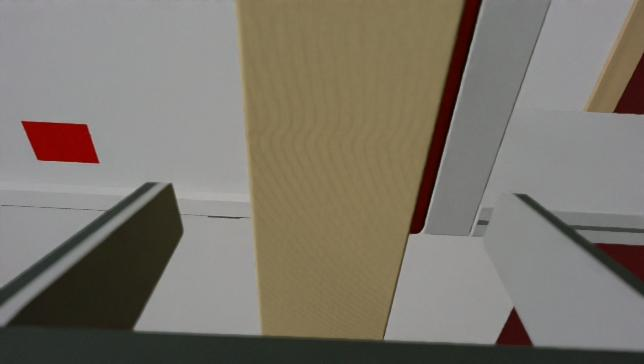

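Scene clock: 44.13 s.
Joint torques (N m): left_arm=[9.47 5.32 4.79 -3.3 -0.16 -1.24 -0.01] | right_arm=[-17.55 3.94 -1.61 -6.23 1.37 -1.24 -0.06]
External joint torques (N m): left_arm=[-0.84 -1.35 0.94 0.18 -0.2 -0.32 0.01] | right_arm=[-1.54 0.78 0.86 0.08 -0.19 -0.3 -0.11]
Motor temperatures (°C): left_arm=[30 28 31 35 34 32 37] | right_arm=[34 30 32 30 35 36 34]
Wrist force (N): left_arm=[-2.4 -0.3 -6.5] | right_arm=[-7.2 0.8 1.1]
Wrist torque (N m): left_arm=[-0.25 -0.04 0.08] | right_arm=[-0.19 -0.41 -0.10]
Wrist force, peak (N): left_arm=[-1.5 -0.5 -7.5] | right_arm=[-7.9 0.3 1.2]
move: done
base_odometry: x=+0.376 y=+1.190 heading=+0.014
lidar_m: 0.52 1.18 1.56 4.12 2.08 1.48 1.43 1.49 2.02 1.48 0.80 0.86
base_status: not commanded
joint_positions: torso_squat_rad=+0.800 torso_shift_rad=+0.000 torso_pitch_rad=+0.400 torso_yaw_rad=+0.000 left_shoulder_pitch_rad=+0.600 left_shoulder_roll_rad=+0.400 left_shoulder_yaw_rad=-0.043 left_elbow_rad=-1.500 left_forearm_roll_rad=-0.014 left_wrist_pitch_rad=+0.002 left_hand_roll_rad=+0.027 left_gripper_m=+0.099 right_shoulder_pitch_rad=-1.005 right_shoulder_roll_rad=+0.000 right_shoulder_yaw_rad=+0.991 right_elbow_rad=-0.764 right_forearm_roll_rad=-1.830 right_wrist_pitch_rad=-1.067 right_hand_roll_rad=+1.057 right_gripper_m=+0.099 head_pan_rad=+0.000 head_tilt_rad=+0.650
joint_status: all done
wheel_motors_off: 0
motor_effort: left_wheel=-10(11) right_wheel=+11(12)
chest: x=-0.1075 y=+0.0001 z=+1.0532 quat_wxyz=(+0.980, +0.000, +0.199, +0.000) (m; base frame)
left_hand: x=-0.0742 y=+0.4114 z=+0.5399 quat_wxyz=(+0.955, +0.124, -0.237, -0.129) (m; base frame)
right_hand: x=+0.4271 y=+0.0291 z=+0.7642 quat_wxyz=(+0.708, +0.001, -0.706, +0.002) (m; base frame)
right_hand_status: reached (checked arc, planned for 1.2 s): 1 mm and 0.3 deg off.
pictures: head_camera, right_wrist_camera
camera_calibration:
head_camera: T_world_to_cam=[[-0.0120118, -0.999504, -0.0291064, 0.0347675], [-0.837498, 0.0259597, -0.545823, 0.714604], [0.546308, 0.0178202, -0.837395, 0.979251], [0, 0, 0, 1]] pos_world=[0.0639245, -0.00125113, 1.21108]
right_wrist_camera: T_world_to_cam=[[0.0234637, -0.0300434, -0.999273, 0.75327], [-0.51004, 0.859319, -0.0378118, 0.248776], [0.859831, 0.510557, 0.00483942, -0.313616], [0, 0, 0, 1]] pos_world=[0.378868, -0.0310282, 0.763647]

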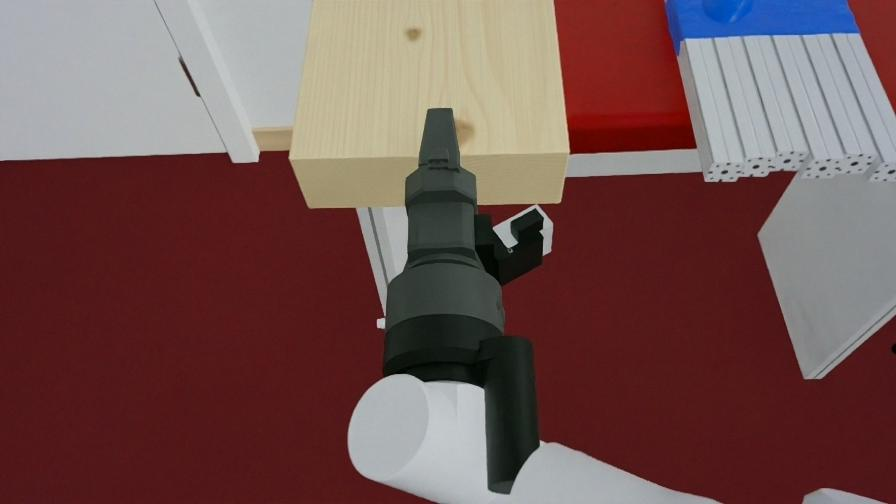

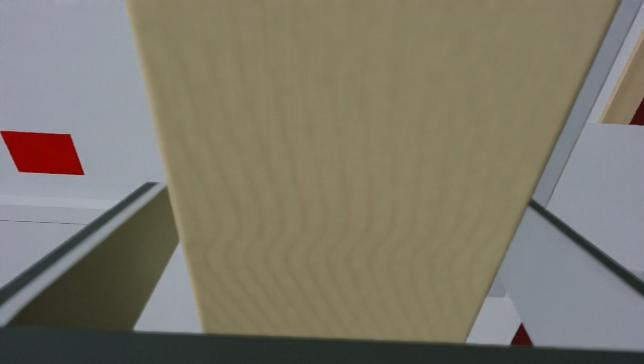

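>>> {"method": "move", "body": {
  "joints": {"right_gripper_m":0.04},
  "cameras": []
}}

>>> {"method": "move", "body": {
  "target": {"side":"right","x":0.425,"y":0.02,"z":0.81,"quat_wxyz":[0.7071,0,-0.7071,0]},
  "cameras": ["head_camera"],
  "min_time_s": 1.2
}}

>>> {"method": "move", "body": {
  "base": {"x_m_s":-0.25,"for_s":1.6},
  "cameras": ["head_camera"]
}}

>>> {"method": "move", "body": {
  "base": {"turn_rad_s":-0.6,"for_s":2.62},
  "joints": {"right_shoulder_pitch_rad":-0.63,"right_shoulder_roll_rad":-0.1,"right_shoulder_yaw_rad":0.514,"right_elbow_rad":-1.293,"right_forearm_roll_rad":-1.528,"right_wrist_pitch_rad":-0.714,"right_hand_roll_rad":1.417},
  "min_time_s": 2,
  "cameras": ["head_camera"]
}}

Scene clock: 47.90 s.
Joint torques (N m): left_arm=[9.54 5.02 4.58 -3.37 -0.05 -1.27 -0.04] | right_arm=[-17.38 3.58 -1.4 -6.43 1.48 -1.14 -0.03]
External joint torques (N m): left_arm=[-0.78 -1.64 0.74 0.12 -0.09 -0.36 -0.02] | right_arm=[-1.37 0.43 1.07 -0.11 -0.07 -0.19 -0.08]
Motor temperatures (°C): left_arm=[30 28 31 35 34 32 37] | right_arm=[34 30 31 30 36 36 34]
Wrist force (N): left_arm=[-1.9 -0.7 -6.8] | right_arm=[-7.4 0.5 1.5]
Wrist torque (N m): left_arm=[-0.20 0.04 0.09] | right_arm=[-0.11 -0.64 -0.23]
Wrist force, peak (N): left_arm=[-2.3 -0.8 -7.9] | right_arm=[-9.1 0.1 1.5]
move: off_target
base_odometry: x=+0.376 y=+1.190 heading=+0.014
lidar_m: 0.52 1.15 1.56 4.12 2.08 1.49 1.42 1.49 2.03 1.49 0.81 0.87
base_status: not commanded
joint_positions: torso_squat_rad=+0.800 torso_shift_rad=+0.000 torso_pitch_rad=+0.400 torso_yaw_rad=+0.000 left_shoulder_pitch_rad=+0.600 left_shoulder_roll_rad=+0.400 left_shoulder_yaw_rad=-0.043 left_elbow_rad=-1.500 left_forearm_roll_rad=-0.014 left_wrist_pitch_rad=+0.002 left_hand_roll_rad=+0.027 left_gripper_m=+0.099 right_shoulder_pitch_rad=-1.005 right_shoulder_roll_rad=+0.000 right_shoulder_yaw_rad=+0.991 right_elbow_rad=-0.764 right_forearm_roll_rad=-1.830 right_wrist_pitch_rad=-1.067 right_hand_roll_rad=+1.057 right_gripper_m=+0.074 head_pan_rad=+0.000 head_tilt_rad=+0.650
joint_status: right_gripper_m off_target (ended at +0.074, target +0.040)
wheel_motors_off: 0
motor_effort: left_wheel=-10(11) right_wheel=+9(12)
chest: x=-0.1075 y=+0.0001 z=+1.0532 quat_wxyz=(+0.980, +0.000, +0.199, +0.000) (m; base frame)
left_hand: x=-0.0742 y=+0.4114 z=+0.5399 quat_wxyz=(+0.955, +0.124, -0.237, -0.129) (m; base frame)
right_hand: x=+0.4271 y=+0.0291 z=+0.7642 quat_wxyz=(+0.708, +0.001, -0.706, +0.002) (m; base frame)
pictures: none
No camera images: "cameras" was empty.

Scene clock: 49.43 s.
Joint torques (N m): left_arm=[9.6 5.02 4.41 -3.23 0 -1.16 -0.03] | right_arm=[-29.49 4.39 -6.95 -16.63 7.94 -2.18 -0.36]
External joint torques (N m): left_arm=[-0.73 -1.64 0.57 0.24 -0.04 -0.25 -0.01] | right_arm=[-13.94 1.79 -3.27 -9.12 6.23 -1.76 -0.41]
Motor temperatures (°C): left_arm=[31 28 31 35 34 32 37] | right_arm=[34 30 32 30 36 36 34]
Wrist force (N): left_arm=[-1.4 -0.5 -6.8] | right_arm=[-27.5 0.7 1.1]
Wrist torque (N m): left_arm=[-0.20 0.10 0.08] | right_arm=[-0.27 2.09 0.27]
Wrist force, peak (N): left_arm=[-1.7 -0.6 -7.6] | right_arm=[-32.1 -1.9 0.5]
move: done
base_odometry: x=+0.376 y=+1.190 heading=+0.014
lidar_m: 0.51 1.18 1.57 4.13 2.07 1.49 1.43 1.49 2.01 1.48 0.80 0.85
base_status: not commanded
joint_positions: torso_squat_rad=+0.800 torso_shift_rad=+0.000 torso_pitch_rad=+0.401 torso_yaw_rad=+0.000 left_shoulder_pitch_rad=+0.600 left_shoulder_roll_rad=+0.400 left_shoulder_yaw_rad=-0.043 left_elbow_rad=-1.500 left_forearm_roll_rad=-0.014 left_wrist_pitch_rad=+0.002 left_hand_roll_rad=+0.027 left_gripper_m=+0.099 right_shoulder_pitch_rad=-0.926 right_shoulder_roll_rad=-0.123 right_shoulder_yaw_rad=+0.940 right_elbow_rad=-1.141 right_forearm_roll_rad=-1.928 right_wrist_pitch_rad=-1.081 right_hand_roll_rad=+1.333 right_gripper_m=+0.074 head_pan_rad=+0.000 head_tilt_rad=+0.650
joint_status: all done
wheel_motors_off: 0
motor_effort: left_wheel=-9(11) right_wheel=+9(12)
chest: x=-0.1071 y=+0.0001 z=+1.0531 quat_wxyz=(+0.980, +0.000, +0.199, +0.000) (m; base frame)
left_hand: x=-0.0742 y=+0.4114 z=+0.5398 quat_wxyz=(+0.955, +0.124, -0.237, -0.129) (m; base frame)
right_hand: x=+0.4244 y=+0.0191 z=+0.8068 quat_wxyz=(+0.709, -0.001, -0.706, +0.000) (m; base frame)
right_hand_status: reached (checked arc, planned for 1.2 s): 3 mm and 0.3 deg off.
pictures: head_camera
camera_calibration:
head_camera: T_world_to_cam=[[-0.0120403, -0.999504, -0.0290962, 0.0347572], [-0.837967, 0.0259626, -0.545103, 0.714074], [0.545588, 0.0178184, -0.837864, 0.979428], [0, 0, 0, 1]] pos_world=[0.0644249, -0.00125112, 1.21088]

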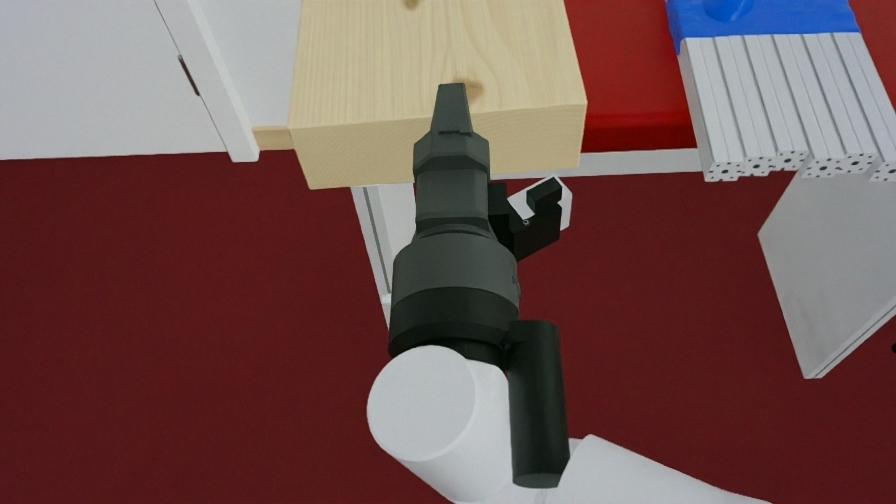

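Scene clock: 52.10 s.
Joint torques (N m): left_arm=[9.18 5.19 4.59 -3.22 -0.04 -1.18 -0.05] | right_arm=[-29.88 4.3 -6.7 -16.31 8 -2.44 -0.23]
External joint torques (N m): left_arm=[-1.16 -1.47 0.76 0.25 -0.08 -0.27 -0.03] | right_arm=[-14.33 1.7 -3.03 -8.8 6.29 -1.97 -0.28]
Motor temperatures (°C): left_arm=[31 28 31 35 34 32 37] | right_arm=[34 30 32 31 36 36 34]
Wrist force (N): left_arm=[-2.5 -0.9 -7.6] | right_arm=[-28.7 0.7 0.0]
Wrist torque (N m): left_arm=[-0.10 -0.02 0.12] | right_arm=[-0.01 2.25 0.34]
Wrist force, peak (N): left_arm=[-2.5 -0.9 -7.6] | right_arm=[-30.6 1.4 0.4]
move: done
base_odometry: x=-0.024 y=+1.185 heading=+0.013
lidar_m: 0.91 1.55 2.09 4.35 1.50 1.07 1.02 1.07 1.46 3.81 1.34 1.13
base_status: done (sent for 1.6 of 1.6 s)
joint_positions: torso_squat_rad=+0.800 torso_shift_rad=+0.000 torso_pitch_rad=+0.401 torso_yaw_rad=+0.000 left_shoulder_pitch_rad=+0.600 left_shoulder_roll_rad=+0.400 left_shoulder_yaw_rad=-0.043 left_elbow_rad=-1.500 left_forearm_roll_rad=-0.014 left_wrist_pitch_rad=+0.002 left_hand_roll_rad=+0.027 left_gripper_m=+0.099 right_shoulder_pitch_rad=-0.926 right_shoulder_roll_rad=-0.123 right_shoulder_yaw_rad=+0.940 right_elbow_rad=-1.141 right_forearm_roll_rad=-1.928 right_wrist_pitch_rad=-1.081 right_hand_roll_rad=+1.333 right_gripper_m=+0.074 head_pan_rad=+0.000 head_tilt_rad=+0.650
joint_status: not commanded
wheel_motors_off: 0
motor_effort: left_wheel=-11(30) right_wheel=+14(46)
chest: x=-0.1070 y=+0.0001 z=+1.0531 quat_wxyz=(+0.980, +0.000, +0.199, +0.000) (m; base frame)
left_hand: x=-0.0743 y=+0.4114 z=+0.5398 quat_wxyz=(+0.955, +0.124, -0.236, -0.129) (m; base frame)
right_hand: x=+0.4244 y=+0.0191 z=+0.8067 quat_wxyz=(+0.709, -0.001, -0.706, +0.000) (m; base frame)
pictures: head_camera
camera_calibration:
head_camera: T_world_to_cam=[[-0.0120393, -0.999504, -0.0290951, 0.0347571], [-0.838013, 0.0259597, -0.545032, 0.714075], [0.545517, 0.0178203, -0.83791, 0.979434], [0, 0, 0, 1]] pos_world=[0.0645249, -0.00125113, 1.21088]

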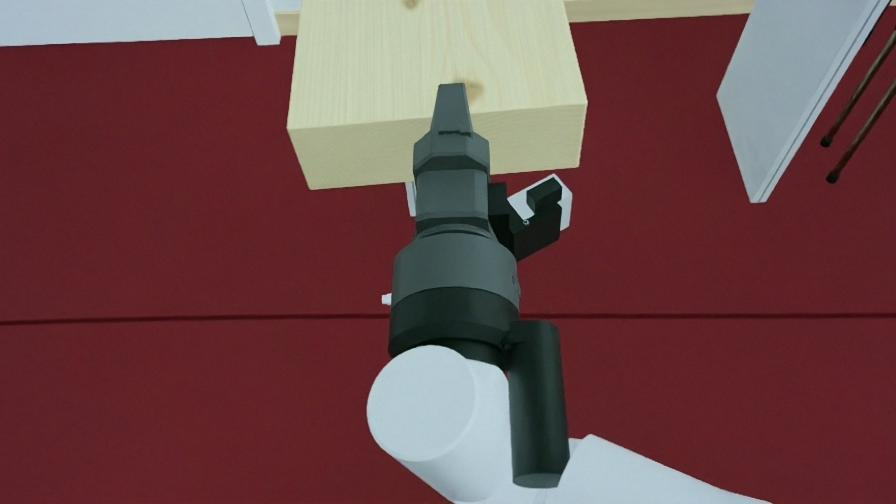

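Scene clock: 56.27 s.
Joint torques (N m): left_arm=[9.1 5.12 4.54 -3.41 -0.01 -1.17 -0.04] | right_arm=[-25.63 5.42 -3.9 -22.36 5.93 -2.58 -0.21]
External joint torques (N m): left_arm=[-1.24 -1.53 0.7 0.06 -0.05 -0.26 -0.02] | right_arm=[-12.55 3.4 -2.4 -13.12 4.6 -2.1 -0.26]
Motor temperatures (°C): left_arm=[31 28 31 35 34 32 37] | right_arm=[34 30 32 31 36 36 34]
Wrist force (N): left_arm=[-2.1 -0.5 -6.8] | right_arm=[-28.5 4.4 1.5]
Wrist torque (N m): left_arm=[-0.18 0.04 0.09] | right_arm=[0.18 2.09 0.29]
Wrist force, peak (N): left_arm=[-2.3 -0.1 -7.7] | right_arm=[-30.3 2.5 0.8]
move: done
base_odometry: x=-0.024 y=+1.185 heading=-1.567
lidar_m: 3.50 1.33 1.11 0.92 1.56 2.08 4.41 1.54 1.09 1.04 1.05 1.41
base_status: done (sent for 2.63 of 2.63 s)
joint_positions: torso_squat_rad=+0.800 torso_shift_rad=+0.000 torso_pitch_rad=+0.401 torso_yaw_rad=+0.000 left_shoulder_pitch_rad=+0.600 left_shoulder_roll_rad=+0.400 left_shoulder_yaw_rad=-0.043 left_elbow_rad=-1.500 left_forearm_roll_rad=-0.014 left_wrist_pitch_rad=+0.002 left_hand_roll_rad=+0.027 left_gripper_m=+0.099 right_shoulder_pitch_rad=-0.627 right_shoulder_roll_rad=-0.101 right_shoulder_yaw_rad=+0.515 right_elbow_rad=-1.290 right_forearm_roll_rad=-1.529 right_wrist_pitch_rad=-0.713 right_hand_roll_rad=+1.417 right_gripper_m=+0.074 head_pan_rad=+0.000 head_tilt_rad=+0.650
joint_status: all done
wheel_motors_off: 0
motor_effort: left_wheel=+16(47) right_wheel=+3(45)
chest: x=-0.1070 y=+0.0001 z=+1.0531 quat_wxyz=(+0.980, +0.000, +0.199, +0.000) (m; base frame)
left_hand: x=-0.0743 y=+0.4114 z=+0.5398 quat_wxyz=(+0.955, +0.124, -0.236, -0.129) (m; base frame)
right_hand: x=+0.4306 y=-0.0620 z=+0.7974 quat_wxyz=(+0.699, -0.041, -0.713, +0.028) (m; base frame)
pictures: head_camera
camera_calibration:
head_camera: T_world_to_cam=[[-0.0121238, -0.999502, -0.0291483, 0.0348272], [-0.838013, 0.0260595, -0.545028, 0.71407], [0.545516, 0.0178188, -0.837911, 0.979435], [0, 0, 0, 1]] pos_world=[0.0645248, -0.00125083, 1.21088]

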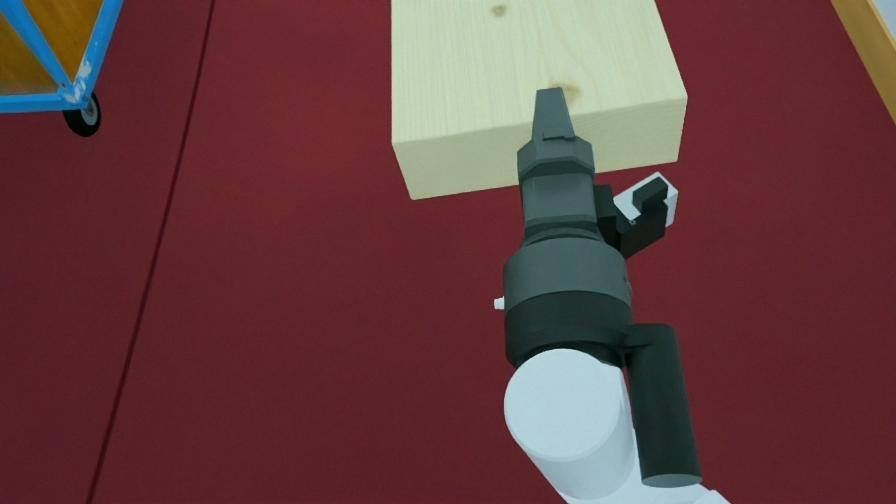

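>>> {"method": "move", "body": {
  "base": {"x_m_s":0.35,"for_s":3.79},
  "cameras": []
}}

>>> {"method": "move", "body": {
  "base": {"turn_rad_s":0.6,"for_s":2.61},
  "joints": {"torso_yaw_rad":0.9,"torso_squat_rad":0.4,"right_shoulder_roll_rad":-0.3,"head_pan_rad":-0.52,"head_tilt_rad":0.5},
  "min_time_s": 3,
  "cameras": ["head_camera"]
}}

>>> {"method": "move", "body": {
  "joints": {"right_shoulder_pitch_rad":-0.136,"right_shoulder_roll_rad":-1.6,"right_shoulder_yaw_rad":1.171,"right_elbow_rad":-1.5,"right_forearm_roll_rad":-0.814,"right_wrist_pitch_rad":-1.411,"right_hand_roll_rad":0.181},
  "cameras": ["head_camera"],
  "min_time_s": 2.5
}}

Scene clock: 64.50 s.
Joint torques (N m): left_arm=[9.95 5.22 4.86 -3.49 -0.05 -1.18 -0.04] | right_arm=[-26.24 4.88 -3.51 -22.06 5.73 -2.55 -0.1]
External joint torques (N m): left_arm=[-0.39 -1.44 1.02 -0.02 -0.09 -0.26 -0.02] | right_arm=[-13.17 2.85 -2.02 -12.82 4.4 -2.07 -0.15]
Motor temperatures (°C): left_arm=[31 28 31 35 34 32 37] | right_arm=[35 30 32 32 37 36 34]
Wrist force (N): left_arm=[-2.2 -0.8 -7.0] | right_arm=[-28.9 4.3 1.0]
Wrist torque (N m): left_arm=[-0.13 0.00 0.11] | right_arm=[0.20 2.16 0.35]
Wrist force, peak (N): left_arm=[-2.1 -0.5 -8.0] | right_arm=[-29.8 4.7 2.0]
move: done
base_odometry: x=-0.019 y=-0.145 heading=-1.567
lidar_m: 3.34 1.18 0.83 0.80 0.81 1.71 4.54 1.45 1.05 0.98 1.00 1.34
base_status: done (sent for 3.8 of 3.8 s)
joint_positions: torso_squat_rad=+0.800 torso_shift_rad=+0.000 torso_pitch_rad=+0.401 torso_yaw_rad=+0.000 left_shoulder_pitch_rad=+0.600 left_shoulder_roll_rad=+0.400 left_shoulder_yaw_rad=-0.043 left_elbow_rad=-1.500 left_forearm_roll_rad=-0.014 left_wrist_pitch_rad=+0.002 left_hand_roll_rad=+0.027 left_gripper_m=+0.099 right_shoulder_pitch_rad=-0.627 right_shoulder_roll_rad=-0.101 right_shoulder_yaw_rad=+0.515 right_elbow_rad=-1.290 right_forearm_roll_rad=-1.529 right_wrist_pitch_rad=-0.713 right_hand_roll_rad=+1.417 right_gripper_m=+0.074 head_pan_rad=+0.000 head_tilt_rad=+0.650
joint_status: not commanded
wheel_motors_off: 0
motor_effort: left_wheel=+0(50) right_wheel=+0(36)
chest: x=-0.1069 y=+0.0000 z=+1.0531 quat_wxyz=(+0.980, +0.000, +0.199, +0.000) (m; base frame)
left_hand: x=-0.0742 y=+0.4114 z=+0.5398 quat_wxyz=(+0.955, +0.124, -0.236, -0.129) (m; base frame)
right_hand: x=+0.4306 y=-0.0620 z=+0.7973 quat_wxyz=(+0.699, -0.041, -0.713, +0.028) (m; base frame)
pictures: none
No camera images: "cameras" was empty.

Scene clock: 68.63 s.
Joint torques (N m): left_arm=[5.59 10.18 8.07 -3.46 0.06 -1.2 -0.06] | right_arm=[-31.64 4.61 -2.97 -22.68 5.8 -1.53 -0.19]
External joint torques (N m): left_arm=[-1.14 -2.27 0.64 0.15 -0.01 -0.32 -0.04] | right_arm=[-14.33 0.66 -1.72 -13.07 4.46 -1.33 -0.23]
Motor temperatures (°C): left_arm=[31 28 31 35 34 32 37] | right_arm=[35 30 31 33 37 36 34]
Wrist force (N): left_arm=[-2.4 -2.6 -5.8] | right_arm=[-28.7 -0.3 5.8]
Wrist torque (N m): left_arm=[-0.03 -0.04 0.11] | right_arm=[-0.11 2.10 0.29]
Wrist force, peak (N): left_arm=[-1.9 -0.7 -7.9] | right_arm=[-29.5 1.8 1.1]
move: done
base_odometry: x=-0.019 y=-0.145 heading=-0.007
lidar_m: 0.80 0.82 1.72 4.49 1.44 1.01 0.97 1.01 1.33 3.32 1.19 0.84
base_status: done (sent for 2.6 of 2.6 s)
joint_positions: torso_squat_rad=+0.400 torso_shift_rad=+0.000 torso_pitch_rad=+0.401 torso_yaw_rad=+0.900 left_shoulder_pitch_rad=+0.600 left_shoulder_roll_rad=+0.400 left_shoulder_yaw_rad=-0.043 left_elbow_rad=-1.500 left_forearm_roll_rad=-0.014 left_wrist_pitch_rad=+0.002 left_hand_roll_rad=+0.027 left_gripper_m=+0.099 right_shoulder_pitch_rad=-0.626 right_shoulder_roll_rad=-0.300 right_shoulder_yaw_rad=+0.514 right_elbow_rad=-1.290 right_forearm_roll_rad=-1.529 right_wrist_pitch_rad=-0.714 right_hand_roll_rad=+1.417 right_gripper_m=+0.074 head_pan_rad=-0.520 head_tilt_rad=+0.500
joint_status: all done
wheel_motors_off: 0
motor_effort: left_wheel=+2(45) right_wheel=+19(39)
chest: x=-0.1070 y=+0.0003 z=+1.2101 quat_wxyz=(+0.882, +0.086, +0.179, +0.426) (m; base frame)
left_hand: x=-0.4513 y=+0.4364 z=+0.8565 quat_wxyz=(+0.891, +0.369, -0.141, +0.226) (m; base frame)
right_hand: x=+0.3400 y=+0.3890 z=+0.9983 quat_wxyz=(+0.599, +0.293, -0.711, +0.223) (m; base frame)
pictures: head_camera
camera_calibration:
head_camera: T_world_to_cam=[[0.3334, -0.926444, -0.174775, 0.263591], [-0.727972, -0.135174, -0.67215, 0.975727], [0.599084, 0.351326, -0.719492, 0.948053], [0, 0, 0, 1]] pos_world=[0.0544569, 0.0430196, 1.38402]

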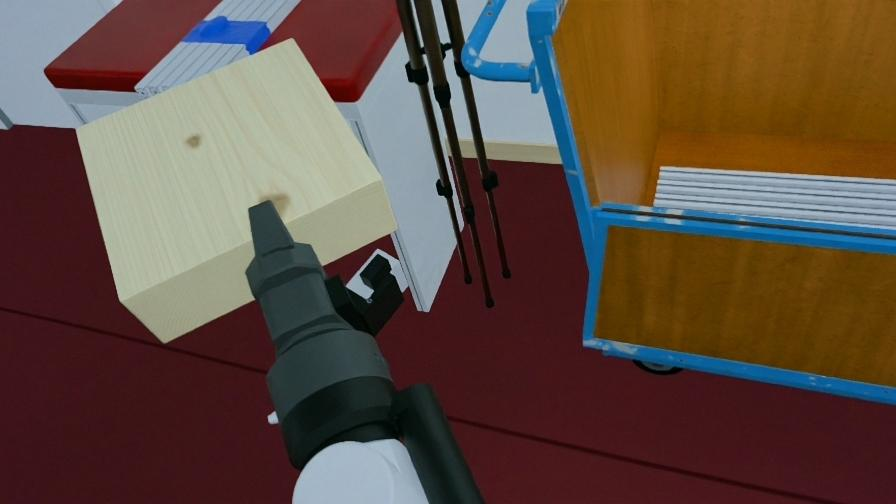

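Scene clock: 71.43 s.
Joint torques (N m): left_arm=[6.16 10.15 8.27 -3.64 -0.01 -1.16 0.04] | right_arm=[-9.82 -16.62 -9.86 -8.36 -0.84 -8.75 -1.59]
External joint torques (N m): left_arm=[-0.56 -2.31 0.84 -0.02 -0.08 -0.29 0.06] | right_arm=[-5.99 -0.99 -5.55 -6.61 -0.76 -6.88 -1.63]
Motor temperatures (°C): left_arm=[31 28 31 35 34 32 37] | right_arm=[35 30 32 33 37 37 34]
Wrist force (N): left_arm=[-2.3 -2.1 -5.2] | right_arm=[-28.2 5.6 4.8]
Wrist torque (N m): left_arm=[-0.09 -0.05 0.07] | right_arm=[0.34 1.17 1.75]
Wrist force, peak (N): left_arm=[-2.3 -3.0 -6.3] | right_arm=[-25.6 19.7 19.9]
move: done
base_odometry: x=-0.019 y=-0.145 heading=-0.007
lidar_m: 0.79 0.82 1.71 4.49 1.45 1.04 0.97 1.02 1.34 3.33 1.18 0.84
base_status: not commanded
joint_positions: torso_squat_rad=+0.400 torso_shift_rad=+0.000 torso_pitch_rad=+0.401 torso_yaw_rad=+0.900 left_shoulder_pitch_rad=+0.600 left_shoulder_roll_rad=+0.400 left_shoulder_yaw_rad=-0.043 left_elbow_rad=-1.500 left_forearm_roll_rad=-0.014 left_wrist_pitch_rad=+0.002 left_hand_roll_rad=+0.027 left_gripper_m=+0.099 right_shoulder_pitch_rad=-0.134 right_shoulder_roll_rad=-1.600 right_shoulder_yaw_rad=+1.172 right_elbow_rad=-1.498 right_forearm_roll_rad=-0.814 right_wrist_pitch_rad=-1.409 right_hand_roll_rad=+0.181 right_gripper_m=+0.074 head_pan_rad=-0.520 head_tilt_rad=+0.500
joint_status: all done
wheel_motors_off: 0
motor_effort: left_wheel=+3(4) right_wheel=+21(22)
chest: x=-0.1071 y=+0.0002 z=+1.2102 quat_wxyz=(+0.882, +0.086, +0.179, +0.426) (m; base frame)
left_hand: x=-0.4513 y=+0.4364 z=+0.8566 quat_wxyz=(+0.890, +0.369, -0.141, +0.226) (m; base frame)
right_hand: x=+0.3058 y=+0.0088 z=+0.9058 quat_wxyz=(+0.390, +0.500, -0.587, +0.503) (m; base frame)
pictures: head_camera
camera_calibration:
head_camera: T_world_to_cam=[[0.333429, -0.926402, -0.174941, 0.263683], [-0.727816, -0.134987, -0.672355, 0.975961], [0.599257, 0.351507, -0.719259, 0.947915], [0, 0, 0, 1]] pos_world=[0.0543569, 0.0428198, 1.38412]

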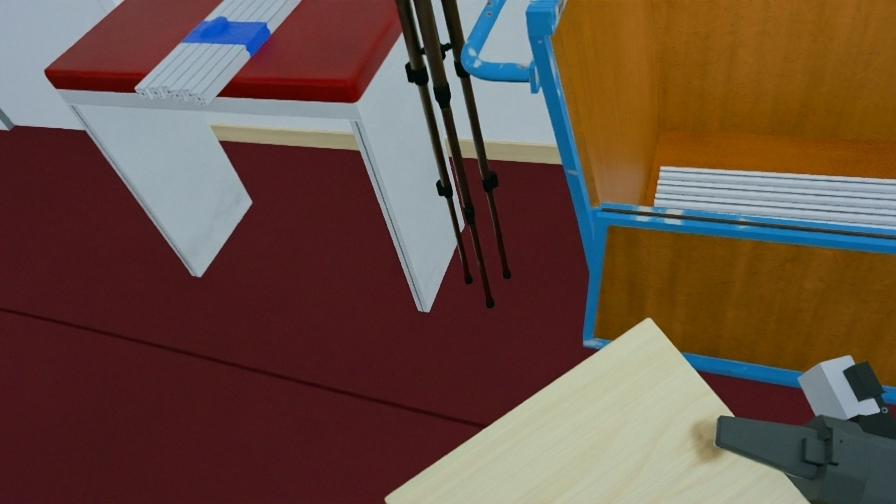

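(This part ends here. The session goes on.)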